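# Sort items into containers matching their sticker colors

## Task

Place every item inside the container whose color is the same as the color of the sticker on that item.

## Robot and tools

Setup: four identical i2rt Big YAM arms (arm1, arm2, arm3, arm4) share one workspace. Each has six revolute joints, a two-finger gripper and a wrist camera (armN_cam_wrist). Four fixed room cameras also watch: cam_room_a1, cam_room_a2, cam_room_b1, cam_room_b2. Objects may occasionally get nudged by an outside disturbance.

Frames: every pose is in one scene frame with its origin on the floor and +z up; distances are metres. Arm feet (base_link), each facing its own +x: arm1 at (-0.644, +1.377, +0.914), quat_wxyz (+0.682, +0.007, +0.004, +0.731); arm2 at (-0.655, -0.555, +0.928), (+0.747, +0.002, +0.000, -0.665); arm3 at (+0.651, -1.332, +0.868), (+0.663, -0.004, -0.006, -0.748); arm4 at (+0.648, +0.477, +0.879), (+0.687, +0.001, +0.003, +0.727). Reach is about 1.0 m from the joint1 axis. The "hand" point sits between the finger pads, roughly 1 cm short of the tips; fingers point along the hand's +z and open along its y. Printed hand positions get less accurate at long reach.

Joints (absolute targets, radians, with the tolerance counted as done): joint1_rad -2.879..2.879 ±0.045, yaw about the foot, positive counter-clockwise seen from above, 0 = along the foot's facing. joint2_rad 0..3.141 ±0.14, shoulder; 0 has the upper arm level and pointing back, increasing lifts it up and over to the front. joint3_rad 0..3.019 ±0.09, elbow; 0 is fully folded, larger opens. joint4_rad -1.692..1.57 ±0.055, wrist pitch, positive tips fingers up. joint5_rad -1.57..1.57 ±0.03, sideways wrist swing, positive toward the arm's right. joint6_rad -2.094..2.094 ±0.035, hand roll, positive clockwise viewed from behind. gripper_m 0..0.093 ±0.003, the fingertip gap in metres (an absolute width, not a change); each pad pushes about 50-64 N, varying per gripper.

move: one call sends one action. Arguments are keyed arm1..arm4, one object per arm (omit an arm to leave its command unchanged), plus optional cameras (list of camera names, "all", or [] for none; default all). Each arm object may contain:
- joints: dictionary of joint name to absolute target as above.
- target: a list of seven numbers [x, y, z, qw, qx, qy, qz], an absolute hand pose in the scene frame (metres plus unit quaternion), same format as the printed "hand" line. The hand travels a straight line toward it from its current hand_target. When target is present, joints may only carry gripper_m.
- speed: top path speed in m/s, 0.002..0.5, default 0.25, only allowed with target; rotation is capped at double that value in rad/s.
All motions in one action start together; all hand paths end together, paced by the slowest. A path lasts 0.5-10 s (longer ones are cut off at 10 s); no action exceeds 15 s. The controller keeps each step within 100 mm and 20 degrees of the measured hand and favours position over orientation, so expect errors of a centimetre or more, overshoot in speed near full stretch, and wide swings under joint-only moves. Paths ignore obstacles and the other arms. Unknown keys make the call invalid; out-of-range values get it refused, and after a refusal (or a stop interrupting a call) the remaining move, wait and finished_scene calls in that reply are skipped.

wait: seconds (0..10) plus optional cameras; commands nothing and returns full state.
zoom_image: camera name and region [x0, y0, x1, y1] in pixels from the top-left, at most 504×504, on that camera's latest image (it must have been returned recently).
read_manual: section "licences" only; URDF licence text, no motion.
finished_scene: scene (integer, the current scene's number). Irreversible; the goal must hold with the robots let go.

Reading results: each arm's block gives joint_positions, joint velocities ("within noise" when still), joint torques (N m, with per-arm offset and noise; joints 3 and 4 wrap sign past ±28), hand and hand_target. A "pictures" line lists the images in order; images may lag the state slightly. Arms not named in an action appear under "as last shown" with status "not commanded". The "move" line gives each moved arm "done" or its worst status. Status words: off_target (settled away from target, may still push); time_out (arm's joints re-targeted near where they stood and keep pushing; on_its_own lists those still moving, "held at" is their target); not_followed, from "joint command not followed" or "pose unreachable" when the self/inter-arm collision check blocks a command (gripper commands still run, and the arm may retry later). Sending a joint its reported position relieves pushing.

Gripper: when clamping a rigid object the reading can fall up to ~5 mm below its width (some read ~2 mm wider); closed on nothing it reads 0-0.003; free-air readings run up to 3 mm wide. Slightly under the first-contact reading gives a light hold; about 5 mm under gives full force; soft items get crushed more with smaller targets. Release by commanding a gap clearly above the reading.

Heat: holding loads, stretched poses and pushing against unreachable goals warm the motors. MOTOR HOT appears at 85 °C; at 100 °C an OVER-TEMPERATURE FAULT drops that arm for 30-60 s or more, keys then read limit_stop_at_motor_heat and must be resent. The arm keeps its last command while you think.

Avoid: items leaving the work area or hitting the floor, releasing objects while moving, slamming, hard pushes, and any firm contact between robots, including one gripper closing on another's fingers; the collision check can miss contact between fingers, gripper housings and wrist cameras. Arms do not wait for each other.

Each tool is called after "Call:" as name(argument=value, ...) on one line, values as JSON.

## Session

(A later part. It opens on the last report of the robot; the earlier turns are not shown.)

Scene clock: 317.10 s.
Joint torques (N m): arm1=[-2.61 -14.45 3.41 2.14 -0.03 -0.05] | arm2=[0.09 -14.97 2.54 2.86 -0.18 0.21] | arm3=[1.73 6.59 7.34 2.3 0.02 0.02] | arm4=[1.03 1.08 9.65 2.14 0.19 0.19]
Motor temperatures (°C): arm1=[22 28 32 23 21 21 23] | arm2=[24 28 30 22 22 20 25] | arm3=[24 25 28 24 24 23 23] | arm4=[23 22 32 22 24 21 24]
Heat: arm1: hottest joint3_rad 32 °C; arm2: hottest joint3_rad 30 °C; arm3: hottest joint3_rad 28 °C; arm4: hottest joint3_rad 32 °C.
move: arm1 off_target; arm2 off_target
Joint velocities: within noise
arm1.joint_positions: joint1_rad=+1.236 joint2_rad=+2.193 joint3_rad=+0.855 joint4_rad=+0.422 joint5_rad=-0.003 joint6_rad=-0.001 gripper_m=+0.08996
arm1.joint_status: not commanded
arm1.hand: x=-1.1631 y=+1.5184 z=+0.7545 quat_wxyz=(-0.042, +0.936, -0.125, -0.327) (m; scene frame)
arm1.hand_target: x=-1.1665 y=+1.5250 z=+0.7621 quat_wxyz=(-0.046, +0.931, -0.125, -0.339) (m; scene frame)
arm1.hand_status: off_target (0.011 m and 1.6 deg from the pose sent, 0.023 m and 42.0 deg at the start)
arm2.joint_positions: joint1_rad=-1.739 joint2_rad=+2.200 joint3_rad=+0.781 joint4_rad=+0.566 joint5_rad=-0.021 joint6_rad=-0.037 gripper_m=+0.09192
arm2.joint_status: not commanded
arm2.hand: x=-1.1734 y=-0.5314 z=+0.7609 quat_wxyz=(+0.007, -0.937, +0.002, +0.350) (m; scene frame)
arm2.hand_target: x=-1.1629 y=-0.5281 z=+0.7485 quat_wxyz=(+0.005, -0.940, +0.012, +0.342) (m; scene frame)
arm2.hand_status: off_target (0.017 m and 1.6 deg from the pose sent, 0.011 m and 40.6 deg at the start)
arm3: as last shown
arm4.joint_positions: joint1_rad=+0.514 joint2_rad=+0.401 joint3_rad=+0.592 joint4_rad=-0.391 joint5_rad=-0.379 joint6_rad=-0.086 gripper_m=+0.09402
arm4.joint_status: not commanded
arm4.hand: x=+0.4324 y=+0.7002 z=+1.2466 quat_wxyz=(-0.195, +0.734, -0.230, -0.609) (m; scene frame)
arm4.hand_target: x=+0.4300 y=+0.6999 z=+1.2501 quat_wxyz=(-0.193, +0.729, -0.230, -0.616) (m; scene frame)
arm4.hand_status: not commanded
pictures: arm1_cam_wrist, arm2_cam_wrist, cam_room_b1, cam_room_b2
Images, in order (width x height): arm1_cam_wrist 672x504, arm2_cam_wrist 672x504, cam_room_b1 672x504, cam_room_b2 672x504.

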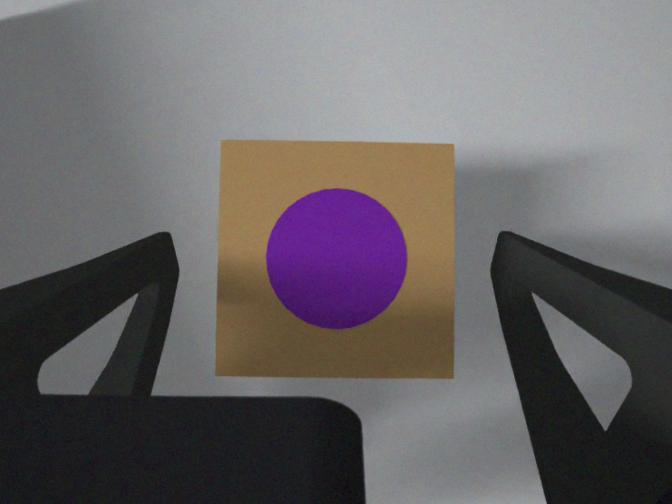

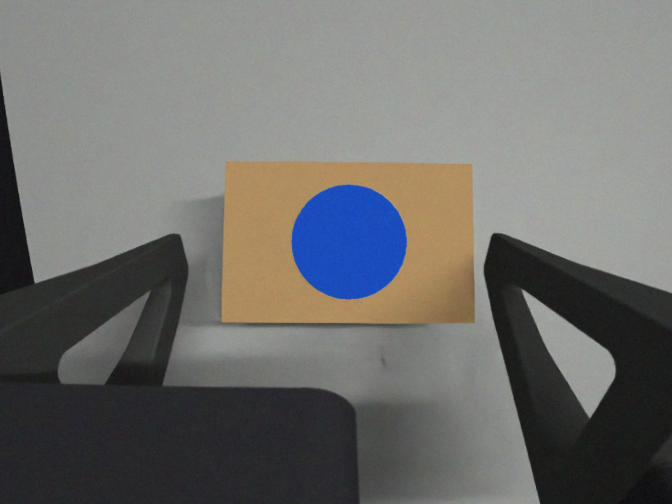

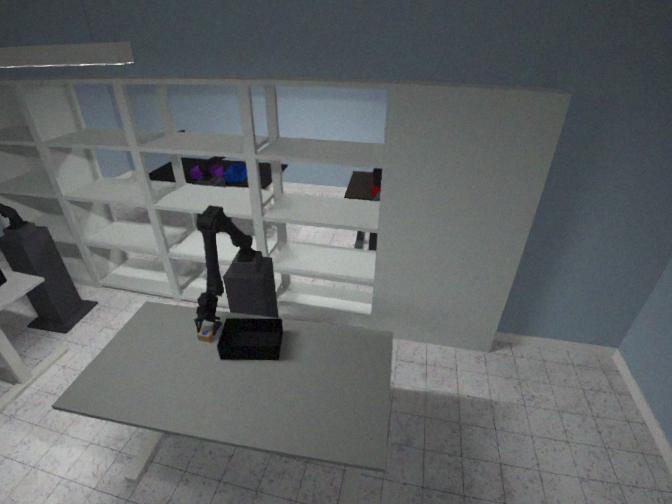

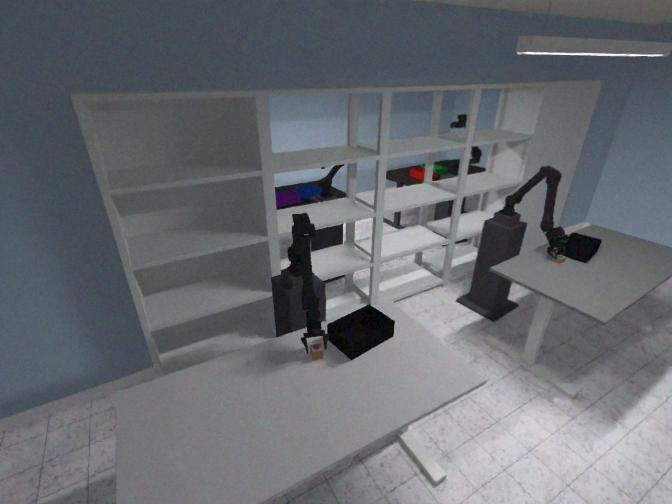

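Call:
move(arm1={"target":[-1.1665,1.527,0.754,0.0455,-0.9313,0.1251,0.339],"speed":0.06}, arm2={"target":[-1.168,-0.5235,0.723,0.0045,-0.9396,0.0123,0.342],"speed":0.06}, cameras=["arm1_cam_wrist","arm2_cam_wrist"])

Scene clock: 328.03 s.
Joint torques (N m): arm1=[-2.84 -12.22 4.14 2.26 -0.06 -0.06] | arm2=[0.03 -14.56 4.11 2.67 0 0.1] | arm3=[1.67 6.59 7.35 2.3 0.01 0.03] | arm4=[1.49 1.44 9.65 2.1 0.13 0.17]
Motor temperatures (°C): arm1=[22 27 31 23 21 21 22] | arm2=[24 28 29 22 22 20 24] | arm3=[24 24 28 24 24 23 23] | arm4=[23 22 32 22 24 21 24]
Heat: arm1: hottest joint3_rad 31 °C; arm2: hottest joint3_rad 29 °C; arm3: hottest joint3_rad 28 °C; arm4: hottest joint3_rad 32 °C.
move: arm1 done; arm2 off_target
Joint velocities: within noise
arm1.joint_positions: joint1_rad=+1.232 joint2_rad=+2.193 joint3_rad=+0.855 joint4_rad=+0.438 joint5_rad=-0.006 joint6_rad=-0.004 gripper_m=+0.08996
arm1.joint_status: not commanded
arm1.hand: x=-1.1655 y=+1.5209 z=+0.7569 quat_wxyz=(-0.043, +0.933, -0.124, -0.334) (m; scene frame)
arm1.hand_target: x=-1.1665 y=+1.5269 z=+0.7541 quat_wxyz=(-0.046, +0.931, -0.125, -0.339) (m; scene frame)
arm1.hand_status: done (0.007 m and 0.7 deg from the pose sent, 0.009 m and 1.6 deg at the start)
arm2.joint_positions: joint1_rad=-1.749 joint2_rad=+2.274 joint3_rad=+0.796 joint4_rad=+0.609 joint5_rad=-0.032 joint6_rad=-0.035 gripper_m=+0.09192
arm2.joint_status: not commanded
arm2.hand: x=-1.1668 y=-0.5281 z=+0.7344 quat_wxyz=(+0.003, -0.939, +0.006, +0.343) (m; scene frame)
arm2.hand_target: x=-1.1677 y=-0.5235 z=+0.7233 quat_wxyz=(+0.004, -0.940, +0.012, +0.342) (m; scene frame)
arm2.hand_status: off_target (0.012 m and 0.7 deg from the pose sent, 0.039 m and 1.6 deg at the start)
arm3, arm4: as last shown
pictures: arm1_cam_wrist, arm2_cam_wrist
Images, in order (width x height): arm1_cam_wrist 672x504, arm2_cam_wrist 672x504.

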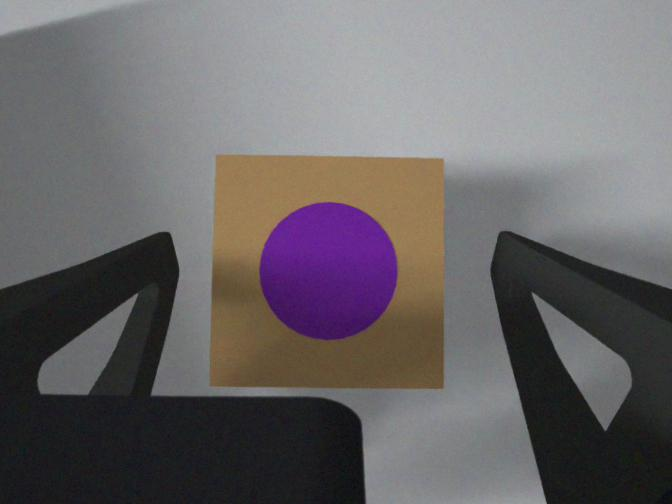

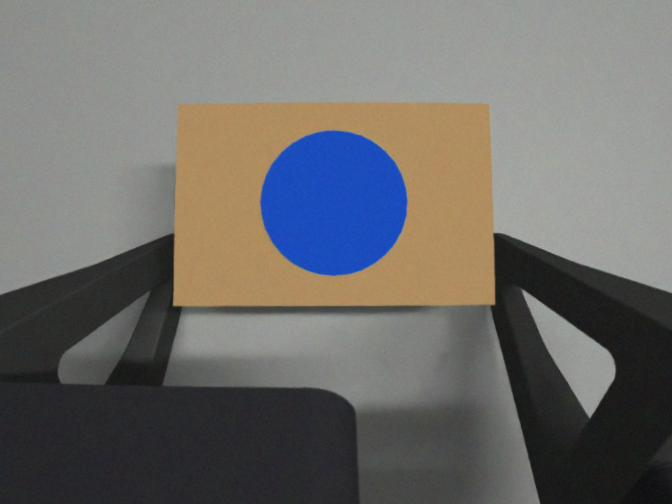

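Call:
move(arm1={"target":[-1.1665,1.524,0.738,0.0455,-0.9313,0.1251,0.339],"speed":0.06}, arm2={"target":[-1.183,-0.5235,0.722,0.0045,-0.9396,0.0123,0.342],"speed":0.06}, cameras=["arm1_cam_wrist","arm2_cam_wrist"])

Scene clock: 334.73 s.
Joint torques (N m): arm1=[-2.32 -12.81 4.63 2.14 0.1 -0.04] | arm2=[0.26 -15.03 4.57 1.55 0.07 0.12] | arm3=[1.67 6.77 7.36 2.3 0.01 0.03] | arm4=[1.49 1.14 9.65 2.07 0.19 0.15]
Motor temperatures (°C): arm1=[22 27 30 23 21 21 22] | arm2=[24 28 28 22 22 20 24] | arm3=[24 24 28 24 24 23 23] | arm4=[23 22 32 22 24 21 24]
Heat: arm1: hottest joint3_rad 30 °C; arm2: hottest joint2_rad 28 °C; arm3: hottest joint3_rad 28 °C; arm4: hottest joint3_rad 32 °C.
move: arm1 done; arm2 off_target
Joint velocities: within noise
arm1.joint_positions: joint1_rad=+1.232 joint2_rad=+2.241 joint3_rad=+0.855 joint4_rad=+0.473 joint5_rad=-0.005 joint6_rad=-0.004 gripper_m=+0.08996
arm1.joint_status: not commanded
arm1.hand: x=-1.1580 y=+1.5189 z=+0.7371 quat_wxyz=(-0.042, +0.936, -0.125, -0.327) (m; scene frame)
arm1.hand_target: x=-1.1663 y=+1.5239 z=+0.7381 quat_wxyz=(-0.045, +0.931, -0.125, -0.339) (m; scene frame)
arm1.hand_status: done (0.010 m and 1.5 deg from the pose sent, 0.019 m and 0.7 deg at the start)
arm2.joint_positions: joint1_rad=-1.749 joint2_rad=+2.281 joint3_rad=+0.837 joint4_rad=+0.603 joint5_rad=-0.032 joint6_rad=-0.035 gripper_m=+0.09192
arm2.joint_status: not commanded
arm2.hand: x=-1.1863 y=-0.5269 z=+0.7382 quat_wxyz=(+0.004, -0.934, +0.006, +0.356) (m; scene frame)
arm2.hand_target: x=-1.1823 y=-0.5236 z=+0.7224 quat_wxyz=(+0.004, -0.940, +0.012, +0.342) (m; scene frame)
arm2.hand_status: off_target (0.017 m and 1.9 deg from the pose sent, 0.021 m and 0.7 deg at the start)
arm3, arm4: as last shown
pictures: arm1_cam_wrist, arm2_cam_wrist
Images, in order (width x height): arm1_cam_wrist 672x504, arm2_cam_wrist 672x504.

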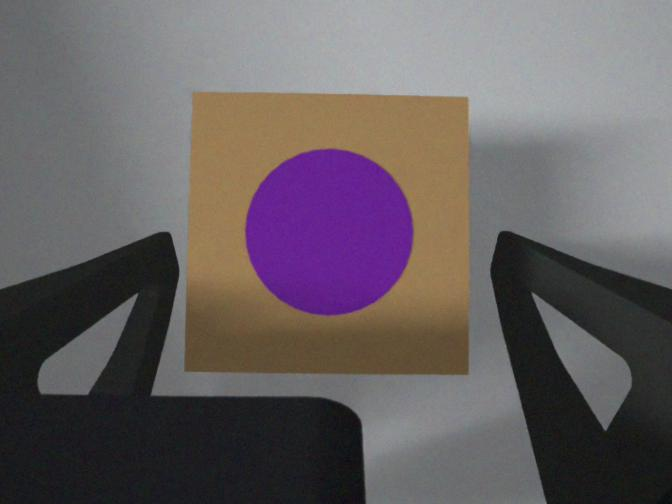

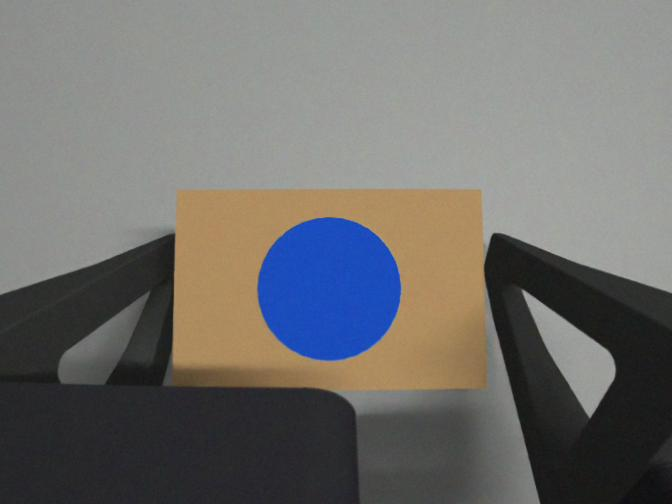

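Call:
move(arm1={"joints":{"gripper_m":0.03}}, arm2={"joints":{"gripper_m":0.045}}, cameras=["arm1_cam_wrist","arm2_cam_wrist"])

Scene clock: 338.43 s.
Joint torques (N m): arm1=[-2.37 -12.75 4.7 2.18 0.07 0] | arm2=[0.26 -15.09 4.55 1.54 0.08 0.11] | arm3=[1.79 6.71 7.31 2.33 0.03 0.03] | arm4=[1.61 0.79 9.7 1.96 0.16 0.15]
Motor temperatures (°C): arm1=[22 27 30 23 21 21 22] | arm2=[24 28 28 22 22 20 24] | arm3=[24 24 28 24 24 23 23] | arm4=[23 22 32 22 24 21 24]
Heat: arm1: hottest joint3_rad 30 °C; arm2: hottest joint2_rad 28 °C; arm3: hottest joint3_rad 28 °C; arm4: hottest joint3_rad 32 °C.
move: arm1 off_target; arm2 off_target
Joint velocities: within noise
arm1.joint_positions: joint1_rad=+1.232 joint2_rad=+2.241 joint3_rad=+0.855 joint4_rad=+0.473 joint5_rad=-0.005 joint6_rad=-0.004 gripper_m=+0.05291
arm1.joint_status: gripper_m off_target (ended at +0.05294, target +0.03000)
arm1.hand: x=-1.1580 y=+1.5189 z=+0.7371 quat_wxyz=(-0.042, +0.936, -0.125, -0.328) (m; scene frame)
arm1.hand_target: x=-1.1663 y=+1.5239 z=+0.7381 quat_wxyz=(-0.045, +0.931, -0.125, -0.339) (m; scene frame)
arm1.hand_status: not commanded
arm2.joint_positions: joint1_rad=-1.749 joint2_rad=+2.281 joint3_rad=+0.837 joint4_rad=+0.603 joint5_rad=-0.032 joint6_rad=-0.035 gripper_m=+0.06909
arm2.joint_status: gripper_m off_target (ended at +0.06912, target +0.04500)
arm2.hand: x=-1.1862 y=-0.5269 z=+0.7381 quat_wxyz=(+0.004, -0.935, +0.006, +0.356) (m; scene frame)
arm2.hand_target: x=-1.1823 y=-0.5236 z=+0.7225 quat_wxyz=(+0.004, -0.940, +0.012, +0.342) (m; scene frame)
arm2.hand_status: not commanded
arm3, arm4: as last shown
pictures: arm1_cam_wrist, arm2_cam_wrist
Images, in order (width x height): arm1_cam_wrist 672x504, arm2_cam_wrist 672x504.

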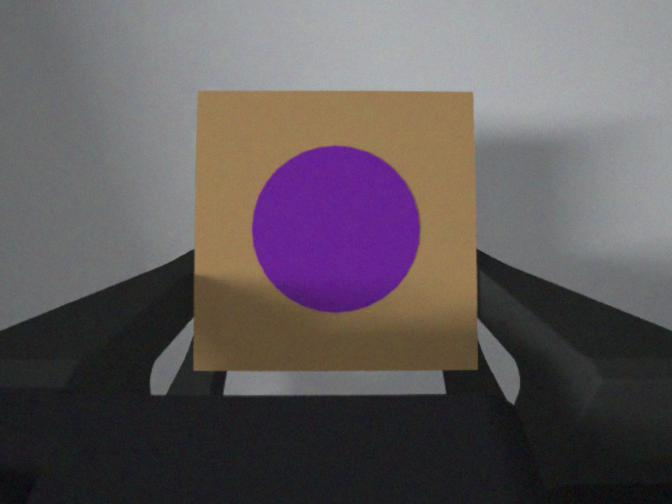

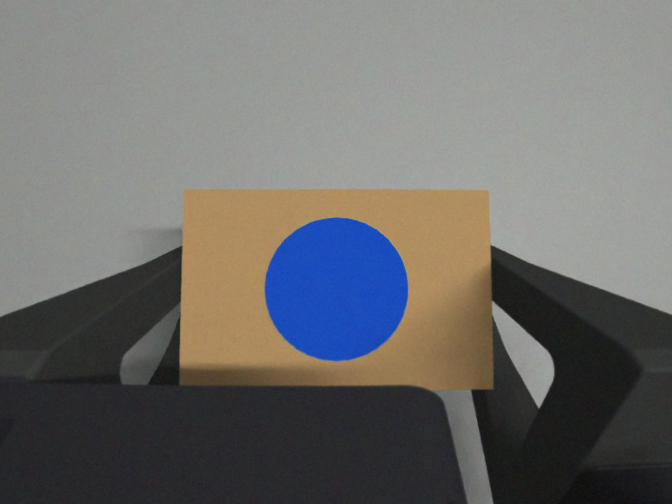

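Call:
move(arm1={"target":[-1.15,1.519,0.87,0.0455,-0.9313,0.1251,0.339],"speed":0.2}, arm2={"target":[-1.17,-0.527,0.87,0.0045,-0.9396,0.0123,0.342],"speed":0.2}, cameras=[])

Call:
move(arm1={"joints":{"joint2_rad":0.72,"joint3_rad":0.83,"joint4_rad":-0.98,"joint5_rad":0,"joint6_rad":0}}, arm2={"joints":{"joint2_rad":0.72,"joint3_rad":0.83,"joint4_rad":-0.98,"joint5_rad":0,"joint6_rad":0}})

Scene clock: 353.37 s.
Joint torques (N m): arm1=[-2.78 -12.16 6.27 1.2 0.11 0.03] | arm2=[0.73 -15.38 5.6 1.63 0.11 0.15] | arm3=[1.67 6.71 7.35 2.26 0.03 0.03] | arm4=[1.14 1.03 9.65 2.04 0.13 0.16]
Motor temperatures (°C): arm1=[22 27 29 23 21 21 23] | arm2=[24 27 28 22 22 20 25] | arm3=[24 24 28 24 24 23 23] | arm4=[23 22 32 22 24 21 24]
Heat: arm1: hottest joint3_rad 29 °C; arm2: hottest joint3_rad 28 °C; arm3: hottest joint3_rad 28 °C; arm4: hottest joint3_rad 32 °C.
move: arm1 done; arm2 off_target
Joint velocities: within noise
arm1.joint_positions: joint1_rad=+1.232 joint2_rad=+1.860 joint3_rad=+0.764 joint4_rad=+0.204 joint5_rad=-0.004 joint6_rad=-0.004 gripper_m=+0.05291
arm1.joint_status: not commanded
arm1.hand: x=-1.1496 y=+1.5169 z=+0.8651 quat_wxyz=(-0.044, +0.932, -0.124, -0.337) (m; scene frame)
arm1.hand_target: x=-1.1500 y=+1.5190 z=+0.8699 quat_wxyz=(-0.046, +0.931, -0.125, -0.339) (m; scene frame)
arm1.hand_status: done (0.005 m and 0.3 deg from the pose sent, 0.133 m and 1.4 deg at the start)
arm2.joint_positions: joint1_rad=-1.749 joint2_rad=+1.849 joint3_rad=+0.738 joint4_rad=+0.265 joint5_rad=-0.029 joint6_rad=-0.035 gripper_m=+0.06909
arm2.joint_status: not commanded
arm2.hand: x=-1.1780 y=-0.5274 z=+0.8768 quat_wxyz=(+0.005, -0.935, +0.007, +0.354) (m; scene frame)
arm2.hand_target: x=-1.1700 y=-0.5270 z=+0.8701 quat_wxyz=(+0.004, -0.940, +0.012, +0.342) (m; scene frame)
arm2.hand_status: off_target (0.011 m and 1.6 deg from the pose sent, 0.133 m and 1.8 deg at the start)
arm3, arm4: as last shown
pictures: none
No camera images: "cameras" was empty.

Scene clock: 355.03 s.
Joint torques (N m): arm1=[-2.43 -0.38 15.91 1.1 0.08 0.08] | arm2=[0.67 -3.55 15.47 1.51 0.13 0.2] | arm3=[1.61 6.83 7.35 2.3 0.02 0.03] | arm4=[1.26 0.85 9.77 2.14 0.16 0.16]
Motor temperatures (°C): arm1=[21 27 30 23 21 21 23] | arm2=[24 27 28 22 22 20 25] | arm3=[24 24 28 24 24 23 23] | arm4=[23 22 33 22 24 21 24]
Heat: arm1: hottest joint3_rad 30 °C; arm2: hottest joint3_rad 28 °C; arm3: hottest joint3_rad 28 °C; arm4: hottest joint3_rad 33 °C.
move: arm1 done; arm2 done
Joint velocities: within noise
arm1.joint_positions: joint1_rad=+1.232 joint2_rad=+0.722 joint3_rad=+0.783 joint4_rad=-0.972 joint5_rad=-0.002 joint6_rad=-0.004 gripper_m=+0.05291
arm1.joint_status: all done
arm1.hand: x=-0.9426 y=+1.4606 z=+1.1797 quat_wxyz=(-0.044, +0.935, -0.125, -0.329) (m; scene frame)
arm1.hand_target: x=-0.9473 y=+1.4632 z=+1.2042 quat_wxyz=(-0.047, +0.928, -0.128, -0.347) (m; scene frame)
arm1.hand_status: not commanded
arm2.joint_positions: joint1_rad=-1.749 joint2_rad=+0.721 joint3_rad=+0.791 joint4_rad=-0.968 joint5_rad=-0.003 joint6_rad=-0.014 gripper_m=+0.06909
arm2.joint_status: all done
arm2.hand: x=-0.9713 y=-0.5367 z=+1.1935 quat_wxyz=(+0.013, -0.944, +0.021, +0.329) (m; scene frame)
arm2.hand_target: x=-0.9751 y=-0.5358 z=+1.2129 quat_wxyz=(+0.012, -0.939, +0.029, +0.342) (m; scene frame)
arm2.hand_status: not commanded
arm3, arm4: as last shown
pictures: arm1_cam_wrist, arm2_cam_wrist, arm3_cam_wrist, arm4_cam_wrist, cam_room_a1, cam_room_a2, cam_room_b1, cam_room_b2
Images, in order (width x height): arm1_cam_wrist 672x504, arm2_cam_wrist 672x504, arm3_cam_wrist 672x504, arm4_cam_wrist 672x504, cam_room_a1 672x504, cam_room_a2 672x504, cam_room_b1 672x504, cam_room_b2 672x504.

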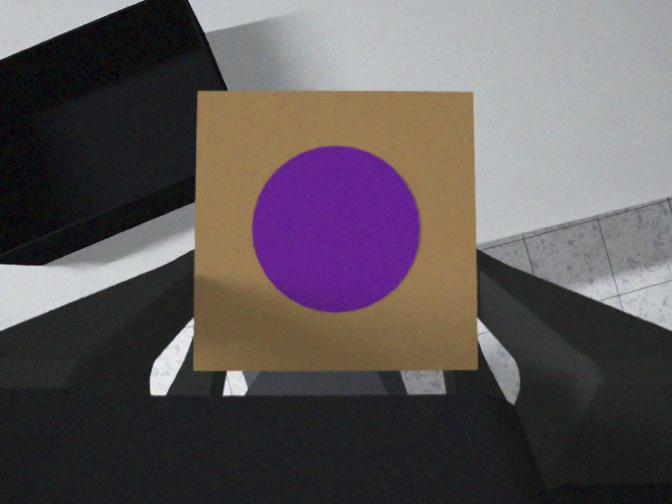

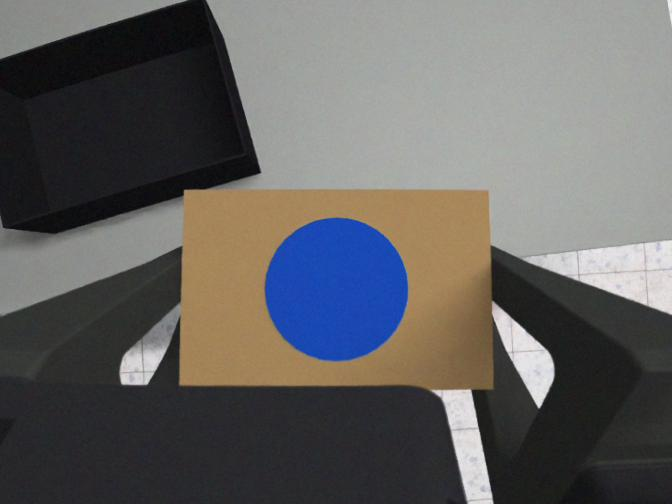

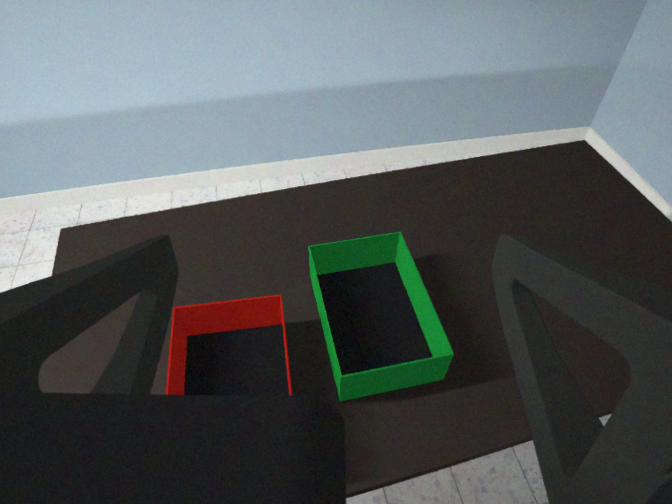

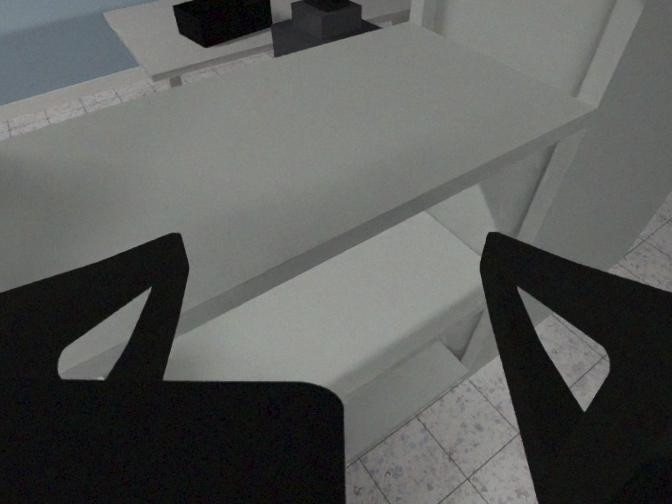

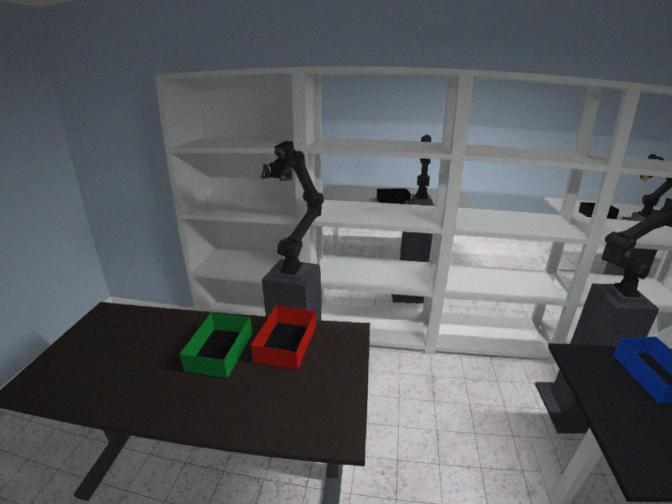

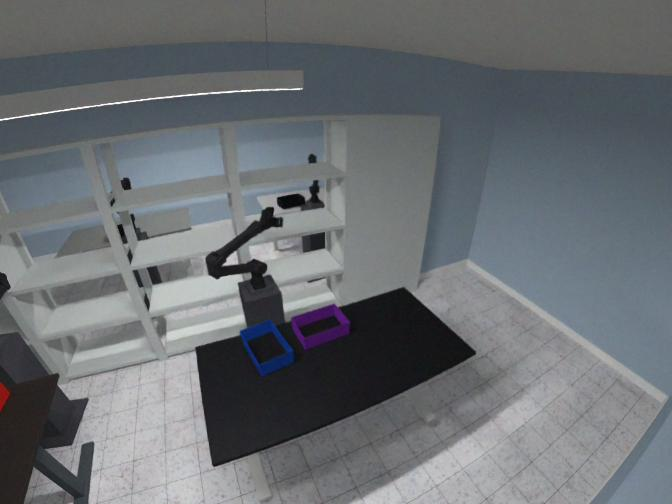

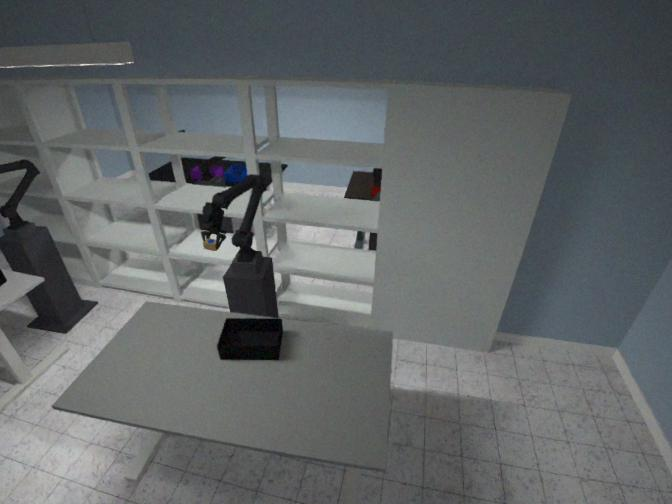

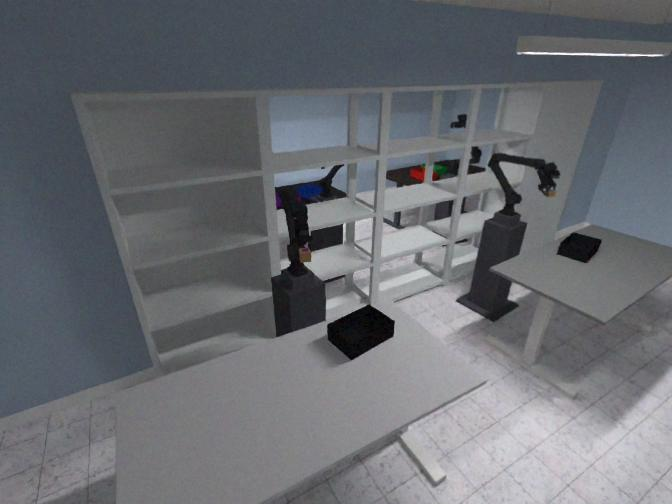

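Call:
move(arm1={"joints":{"joint1_rad":-0.8}}, arm2={"joints":{"joint1_rad":0.6}}, cameras=[])

Call:
move(arm1={"joints":{"joint1_rad":-2.25}}, arm2={"joints":{"joint1_rad":2.07}})

Scene clock: 366.23 s.
Joint torques (N m): arm1=[-2.32 -0.15 15.97 1.16 -0.04 0.07] | arm2=[0.91 -3.49 15.51 1.51 0.1 0.19] | arm3=[1.73 6.83 7.38 2.29 0.02 0.03] | arm4=[1.73 0.56 9.63 2 0.15 0.17]
Motor temperatures (°C): arm1=[21 27 32 23 21 21 23] | arm2=[24 27 30 22 22 20 25] | arm3=[24 24 28 24 24 23 23] | arm4=[23 22 33 22 24 21 24]
Heat: arm1: hottest joint3_rad 32 °C; arm2: hottest joint3_rad 30 °C; arm3: hottest joint3_rad 28 °C; arm4: hottest joint3_rad 33 °C.
move: arm1 done; arm2 done
Joint velocities: within noise
arm1.joint_positions: joint1_rad=-0.795 joint2_rad=+0.722 joint3_rad=+0.783 joint4_rad=-0.972 joint5_rad=+0.002 joint6_rad=-0.004 gripper_m=+0.05293
arm1.joint_status: all done
arm1.hand: x=-0.4304 y=+1.6113 z=+1.1721 quat_wxyz=(-0.290, +0.388, -0.864, -0.136) (m; scene frame)
arm1.hand_target: x=-0.4252 y=+1.6145 z=+1.1965 quat_wxyz=(-0.307, +0.381, -0.860, -0.144) (m; scene frame)
arm1.hand_status: not commanded
arm2.joint_positions: joint1_rad=+0.597 joint2_rad=+0.721 joint3_rad=+0.791 joint4_rad=-0.968 joint5_rad=-0.003 joint6_rad=-0.012 gripper_m=+0.06911
arm2.joint_status: all done
arm2.hand: x=-0.4484 y=-0.7952 z=+1.1936 quat_wxyz=(-0.300, -0.387, -0.861, +0.136) (m; scene frame)
arm2.hand_target: x=-0.4456 y=-0.7978 z=+1.2131 quat_wxyz=(-0.313, -0.389, -0.855, +0.140) (m; scene frame)
arm2.hand_status: not commanded
arm3, arm4: as last shown
pictures: none
No camera images: "cameras" was empty.

Scene clock: 367.97 s.
Joint torques (N m): arm1=[-2.2 -0.79 15.76 1.11 -0.02 0.09] | arm2=[0.97 -3.43 15.5 1.57 0.05 0.18] | arm3=[1.85 6.71 7.34 2.28 0.02 0.01] | arm4=[1.44 1.14 9.74 2.07 0.14 0.18]
Motor temperatures (°C): arm1=[21 27 33 23 21 21 23] | arm2=[24 27 31 22 22 20 25] | arm3=[24 24 28 24 24 23 23] | arm4=[23 22 33 22 24 21 24]
Heat: arm1: hottest joint3_rad 33 °C; arm2: hottest joint3_rad 31 °C; arm3: hottest joint3_rad 28 °C; arm4: hottest joint3_rad 33 °C.
move: arm1 done; arm2 done
Joint velocities: within noise
arm1.joint_positions: joint1_rad=-2.245 joint2_rad=+0.722 joint3_rad=+0.783 joint4_rad=-0.972 joint5_rad=+0.002 joint6_rad=-0.004 gripper_m=+0.05294
arm1.joint_status: all done
arm1.hand: x=-0.3816 y=+1.1970 z=+1.1702 quat_wxyz=(-0.302, -0.280, -0.906, +0.099) (m; scene frame)
arm1.hand_target: x=-0.3773 y=+1.1927 z=+1.1946 quat_wxyz=(-0.320, -0.282, -0.899, +0.104) (m; scene frame)
arm1.hand_status: not commanded
arm2.joint_positions: joint1_rad=+2.068 joint2_rad=+0.721 joint3_rad=+0.791 joint4_rad=-0.968 joint5_rad=-0.001 joint6_rad=-0.012 gripper_m=+0.06912
arm2.joint_status: all done
arm2.hand: x=-0.3968 y=-0.3741 z=+1.1951 quat_wxyz=(-0.316, +0.290, -0.898, -0.099) (m; scene frame)
arm2.hand_target: x=-0.3941 y=-0.3716 z=+1.2145 quat_wxyz=(-0.329, +0.284, -0.894, -0.105) (m; scene frame)
arm2.hand_status: not commanded
arm3.joint_positions: joint1_rad=+1.494 joint2_rad=+0.292 joint3_rad=+1.195 joint4_rad=-1.113 joint5_rad=+0.000 joint6_rad=-0.008 gripper_m=+0.09398
arm3.joint_status: not commanded
arm3.hand: x=+0.8031 y=-1.3549 z=+1.4213 quat_wxyz=(-0.627, -0.069, -0.773, +0.070) (m; scene frame)
arm3.hand_target: x=+0.8060 y=-1.3545 z=+1.4257 quat_wxyz=(-0.631, -0.070, -0.770, +0.066) (m; scene frame)
arm3.hand_status: not commanded
arm4: as last shown
pictures: arm1_cam_wrist, arm2_cam_wrist, arm3_cam_wrist, arm4_cam_wrist, cam_room_a1, cam_room_a2, cam_room_b1, cam_room_b2
Images, in order (width x height): arm1_cam_wrist 672x504, arm2_cam_wrist 672x504, arm3_cam_wrist 672x504, arm4_cam_wrist 672x504, cam_room_a1 672x504, cam_room_a2 672x504, cam_room_b1 672x504, cam_room_b2 672x504.

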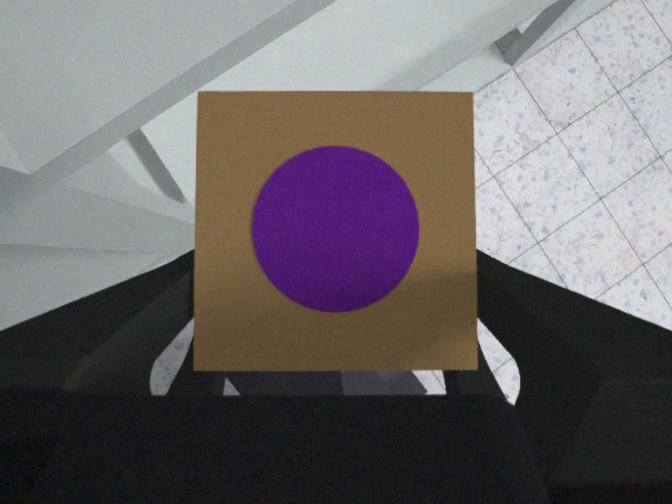

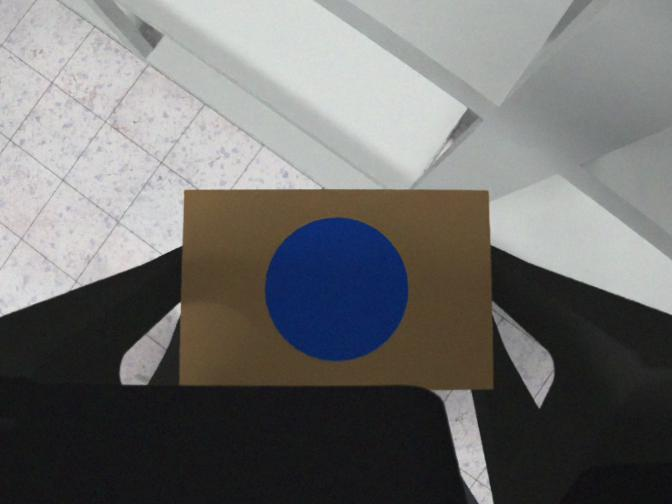

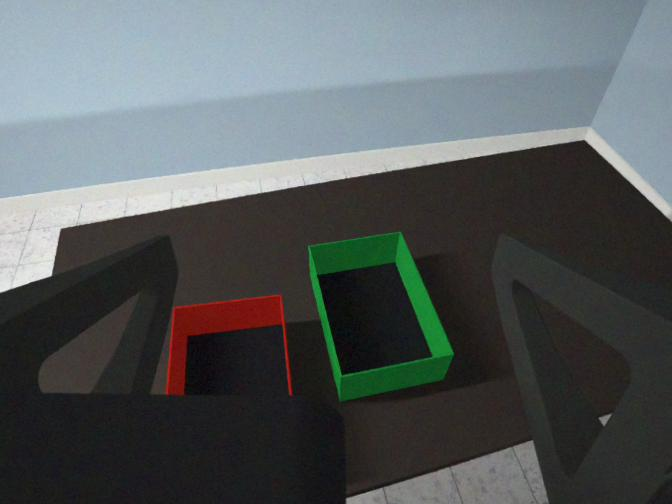

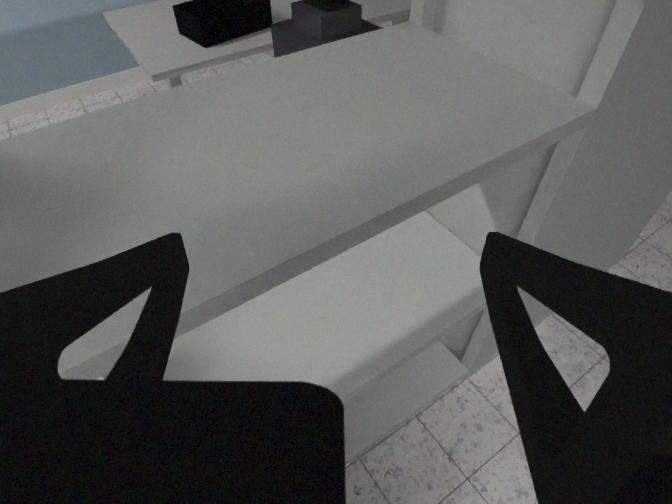

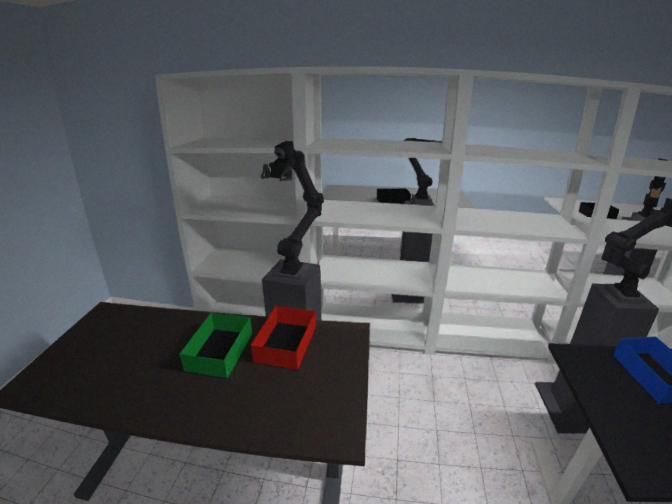

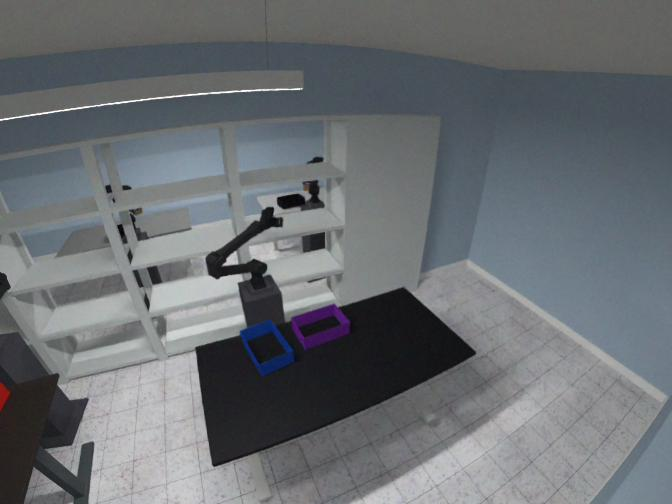

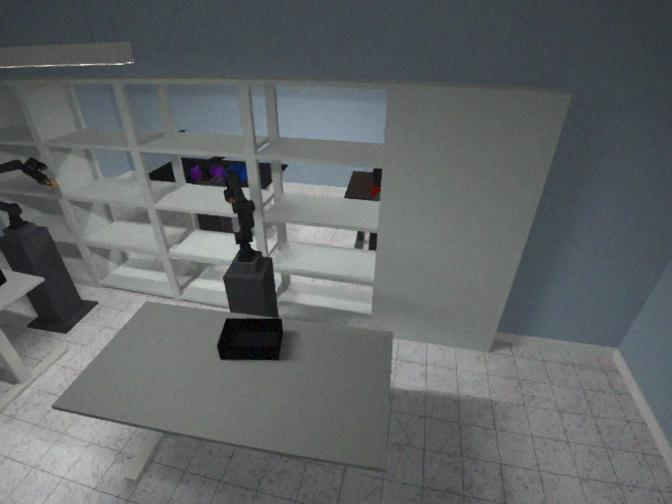

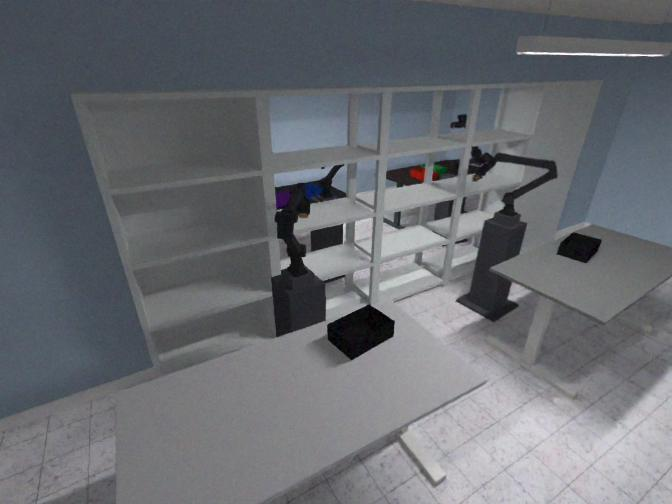

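Call:
move(arm1={"target":[-0.38,1.195,1.11,0.3264,0.281,0.8968,-0.1023],"speed":0.1}, arm2={"target":[-0.397,-0.352,1.11,0.3232,-0.3075,0.888,0.1119],"speed":0.1}, cameras=["arm1_cam_wrist","arm2_cam_wrist","cam_room_a1","cam_room_a2"])

Call:
zoom_image(camera="cam_room_a1", region=[280, 60, 660, 320])

Call:
zoom_image(camera="cam_room_a2", region=[60, 100, 360, 320])

Scene clock: 385.83 s.
Joint torques (N m): arm1=[-2.43 -0.85 12.25 2.15 -0.01 0.08] | arm2=[1.44 -2.96 11.36 2.89 0.13 0.21] | arm3=[1.73 6.77 7.38 2.3 0.02 0.02] | arm4=[1.55 1.03 9.59 2.07 0.14 0.17]
Motor temperatures (°C): arm1=[21 26 35 23 21 21 23] | arm2=[24 26 33 22 22 20 25] | arm3=[24 24 28 24 24 23 23] | arm4=[23 22 33 22 24 21 24]
Heat: arm1: hottest joint3_rad 35 °C; arm2: hottest joint3_rad 33 °C; arm3: hottest joint3_rad 28 °C; arm4: hottest joint3_rad 33 °C.
move: arm1 off_target; arm2 done
Joint velocities: within noise
arm1.joint_positions: joint1_rad=-2.245 joint2_rad=+0.716 joint3_rad=+0.588 joint4_rad=-0.776 joint5_rad=-0.006 joint6_rad=-0.004 gripper_m=+0.05294
arm1.joint_status: not commanded
arm1.hand: x=-0.3841 y=+1.1999 z=+1.0979 quat_wxyz=(-0.306, -0.279, -0.905, +0.096) (m; scene frame)
arm1.hand_target: x=-0.3803 y=+1.1952 z=+1.1101 quat_wxyz=(-0.326, -0.281, -0.897, +0.102) (m; scene frame)
arm1.hand_status: off_target (0.014 m and 2.7 deg from the pose sent, 0.060 m and 3.1 deg at the start)
arm2.joint_positions: joint1_rad=+2.116 joint2_rad=+0.759 joint3_rad=+0.586 joint4_rad=-0.705 joint5_rad=+0.000 joint6_rad=-0.011 gripper_m=+0.06912
arm2.joint_status: not commanded
arm2.hand: x=-0.3972 y=-0.3552 z=+1.1145 quat_wxyz=(-0.323, +0.310, -0.887, -0.109) (m; scene frame)
arm2.hand_target: x=-0.3971 y=-0.3521 z=+1.1101 quat_wxyz=(-0.323, +0.308, -0.888, -0.112) (m; scene frame)
arm2.hand_status: done (0.006 m and 0.4 deg from the pose sent, 0.088 m and 2.8 deg at the start)
arm3: as last shown
arm4.joint_positions: joint1_rad=+0.514 joint2_rad=+0.401 joint3_rad=+0.592 joint4_rad=-0.391 joint5_rad=-0.379 joint6_rad=-0.086 gripper_m=+0.09402
arm4.joint_status: not commanded
arm4.hand: x=+0.4324 y=+0.7002 z=+1.2466 quat_wxyz=(-0.195, +0.734, -0.230, -0.609) (m; scene frame)
arm4.hand_target: x=+0.4300 y=+0.6999 z=+1.2501 quat_wxyz=(-0.193, +0.729, -0.230, -0.616) (m; scene frame)
arm4.hand_status: not commanded
pictures: arm1_cam_wrist, arm2_cam_wrist, cam_room_a1, cam_room_a2
Images, in order (width x height): arm1_cam_wrist 672x504, arm2_cam_wrist 672x504, cam_room_a1 672x504, cam_room_a2 672x504.

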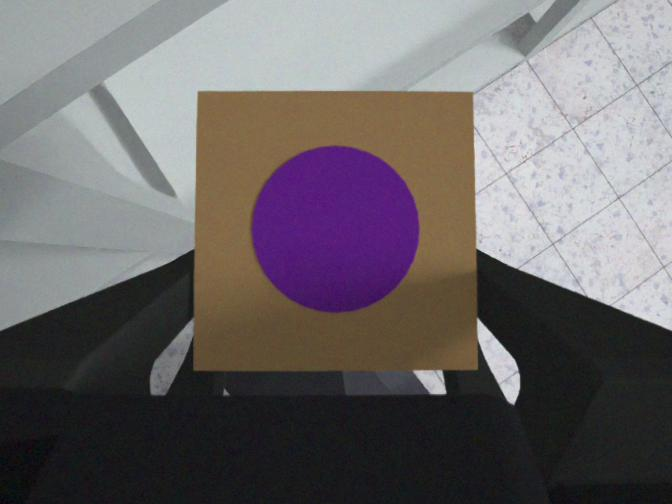

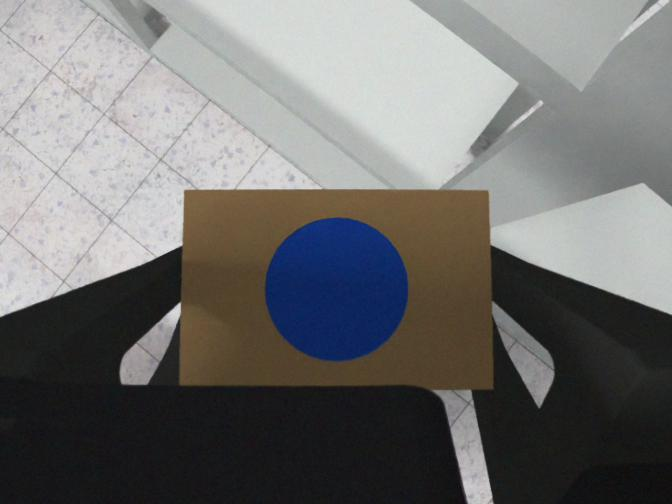

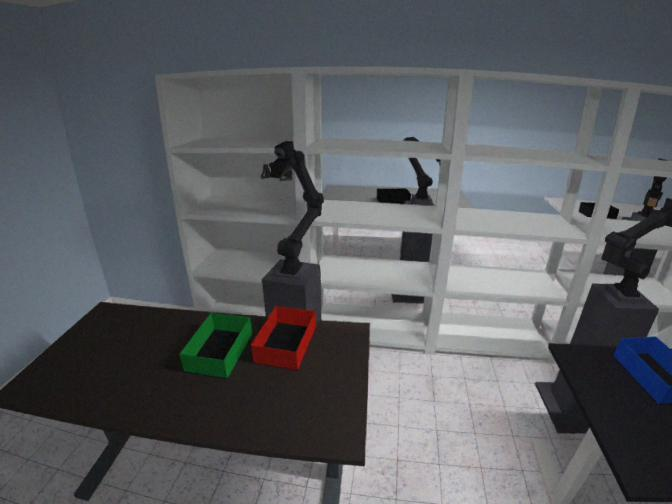

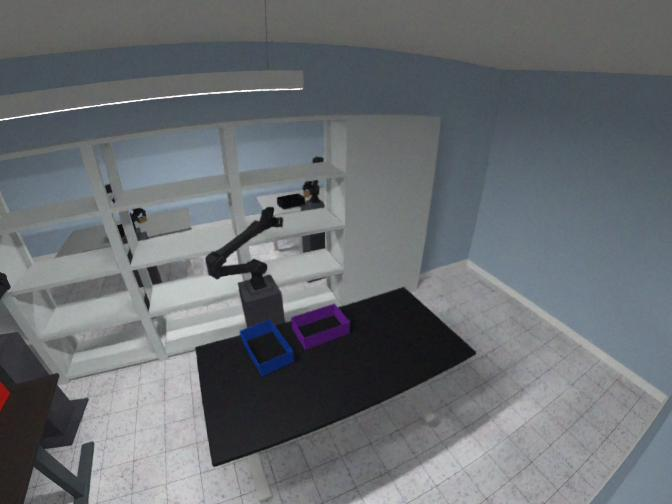

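Scaled by 1.326.

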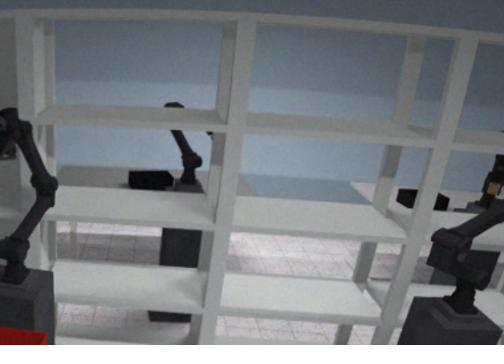

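Scaled by 1.680.

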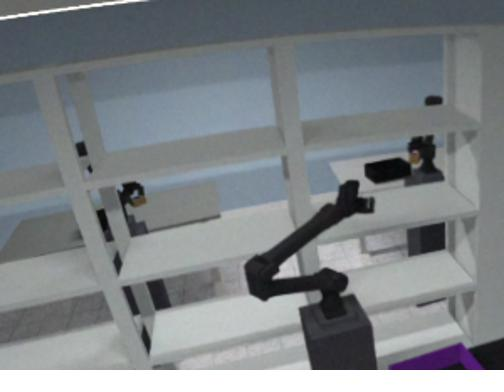

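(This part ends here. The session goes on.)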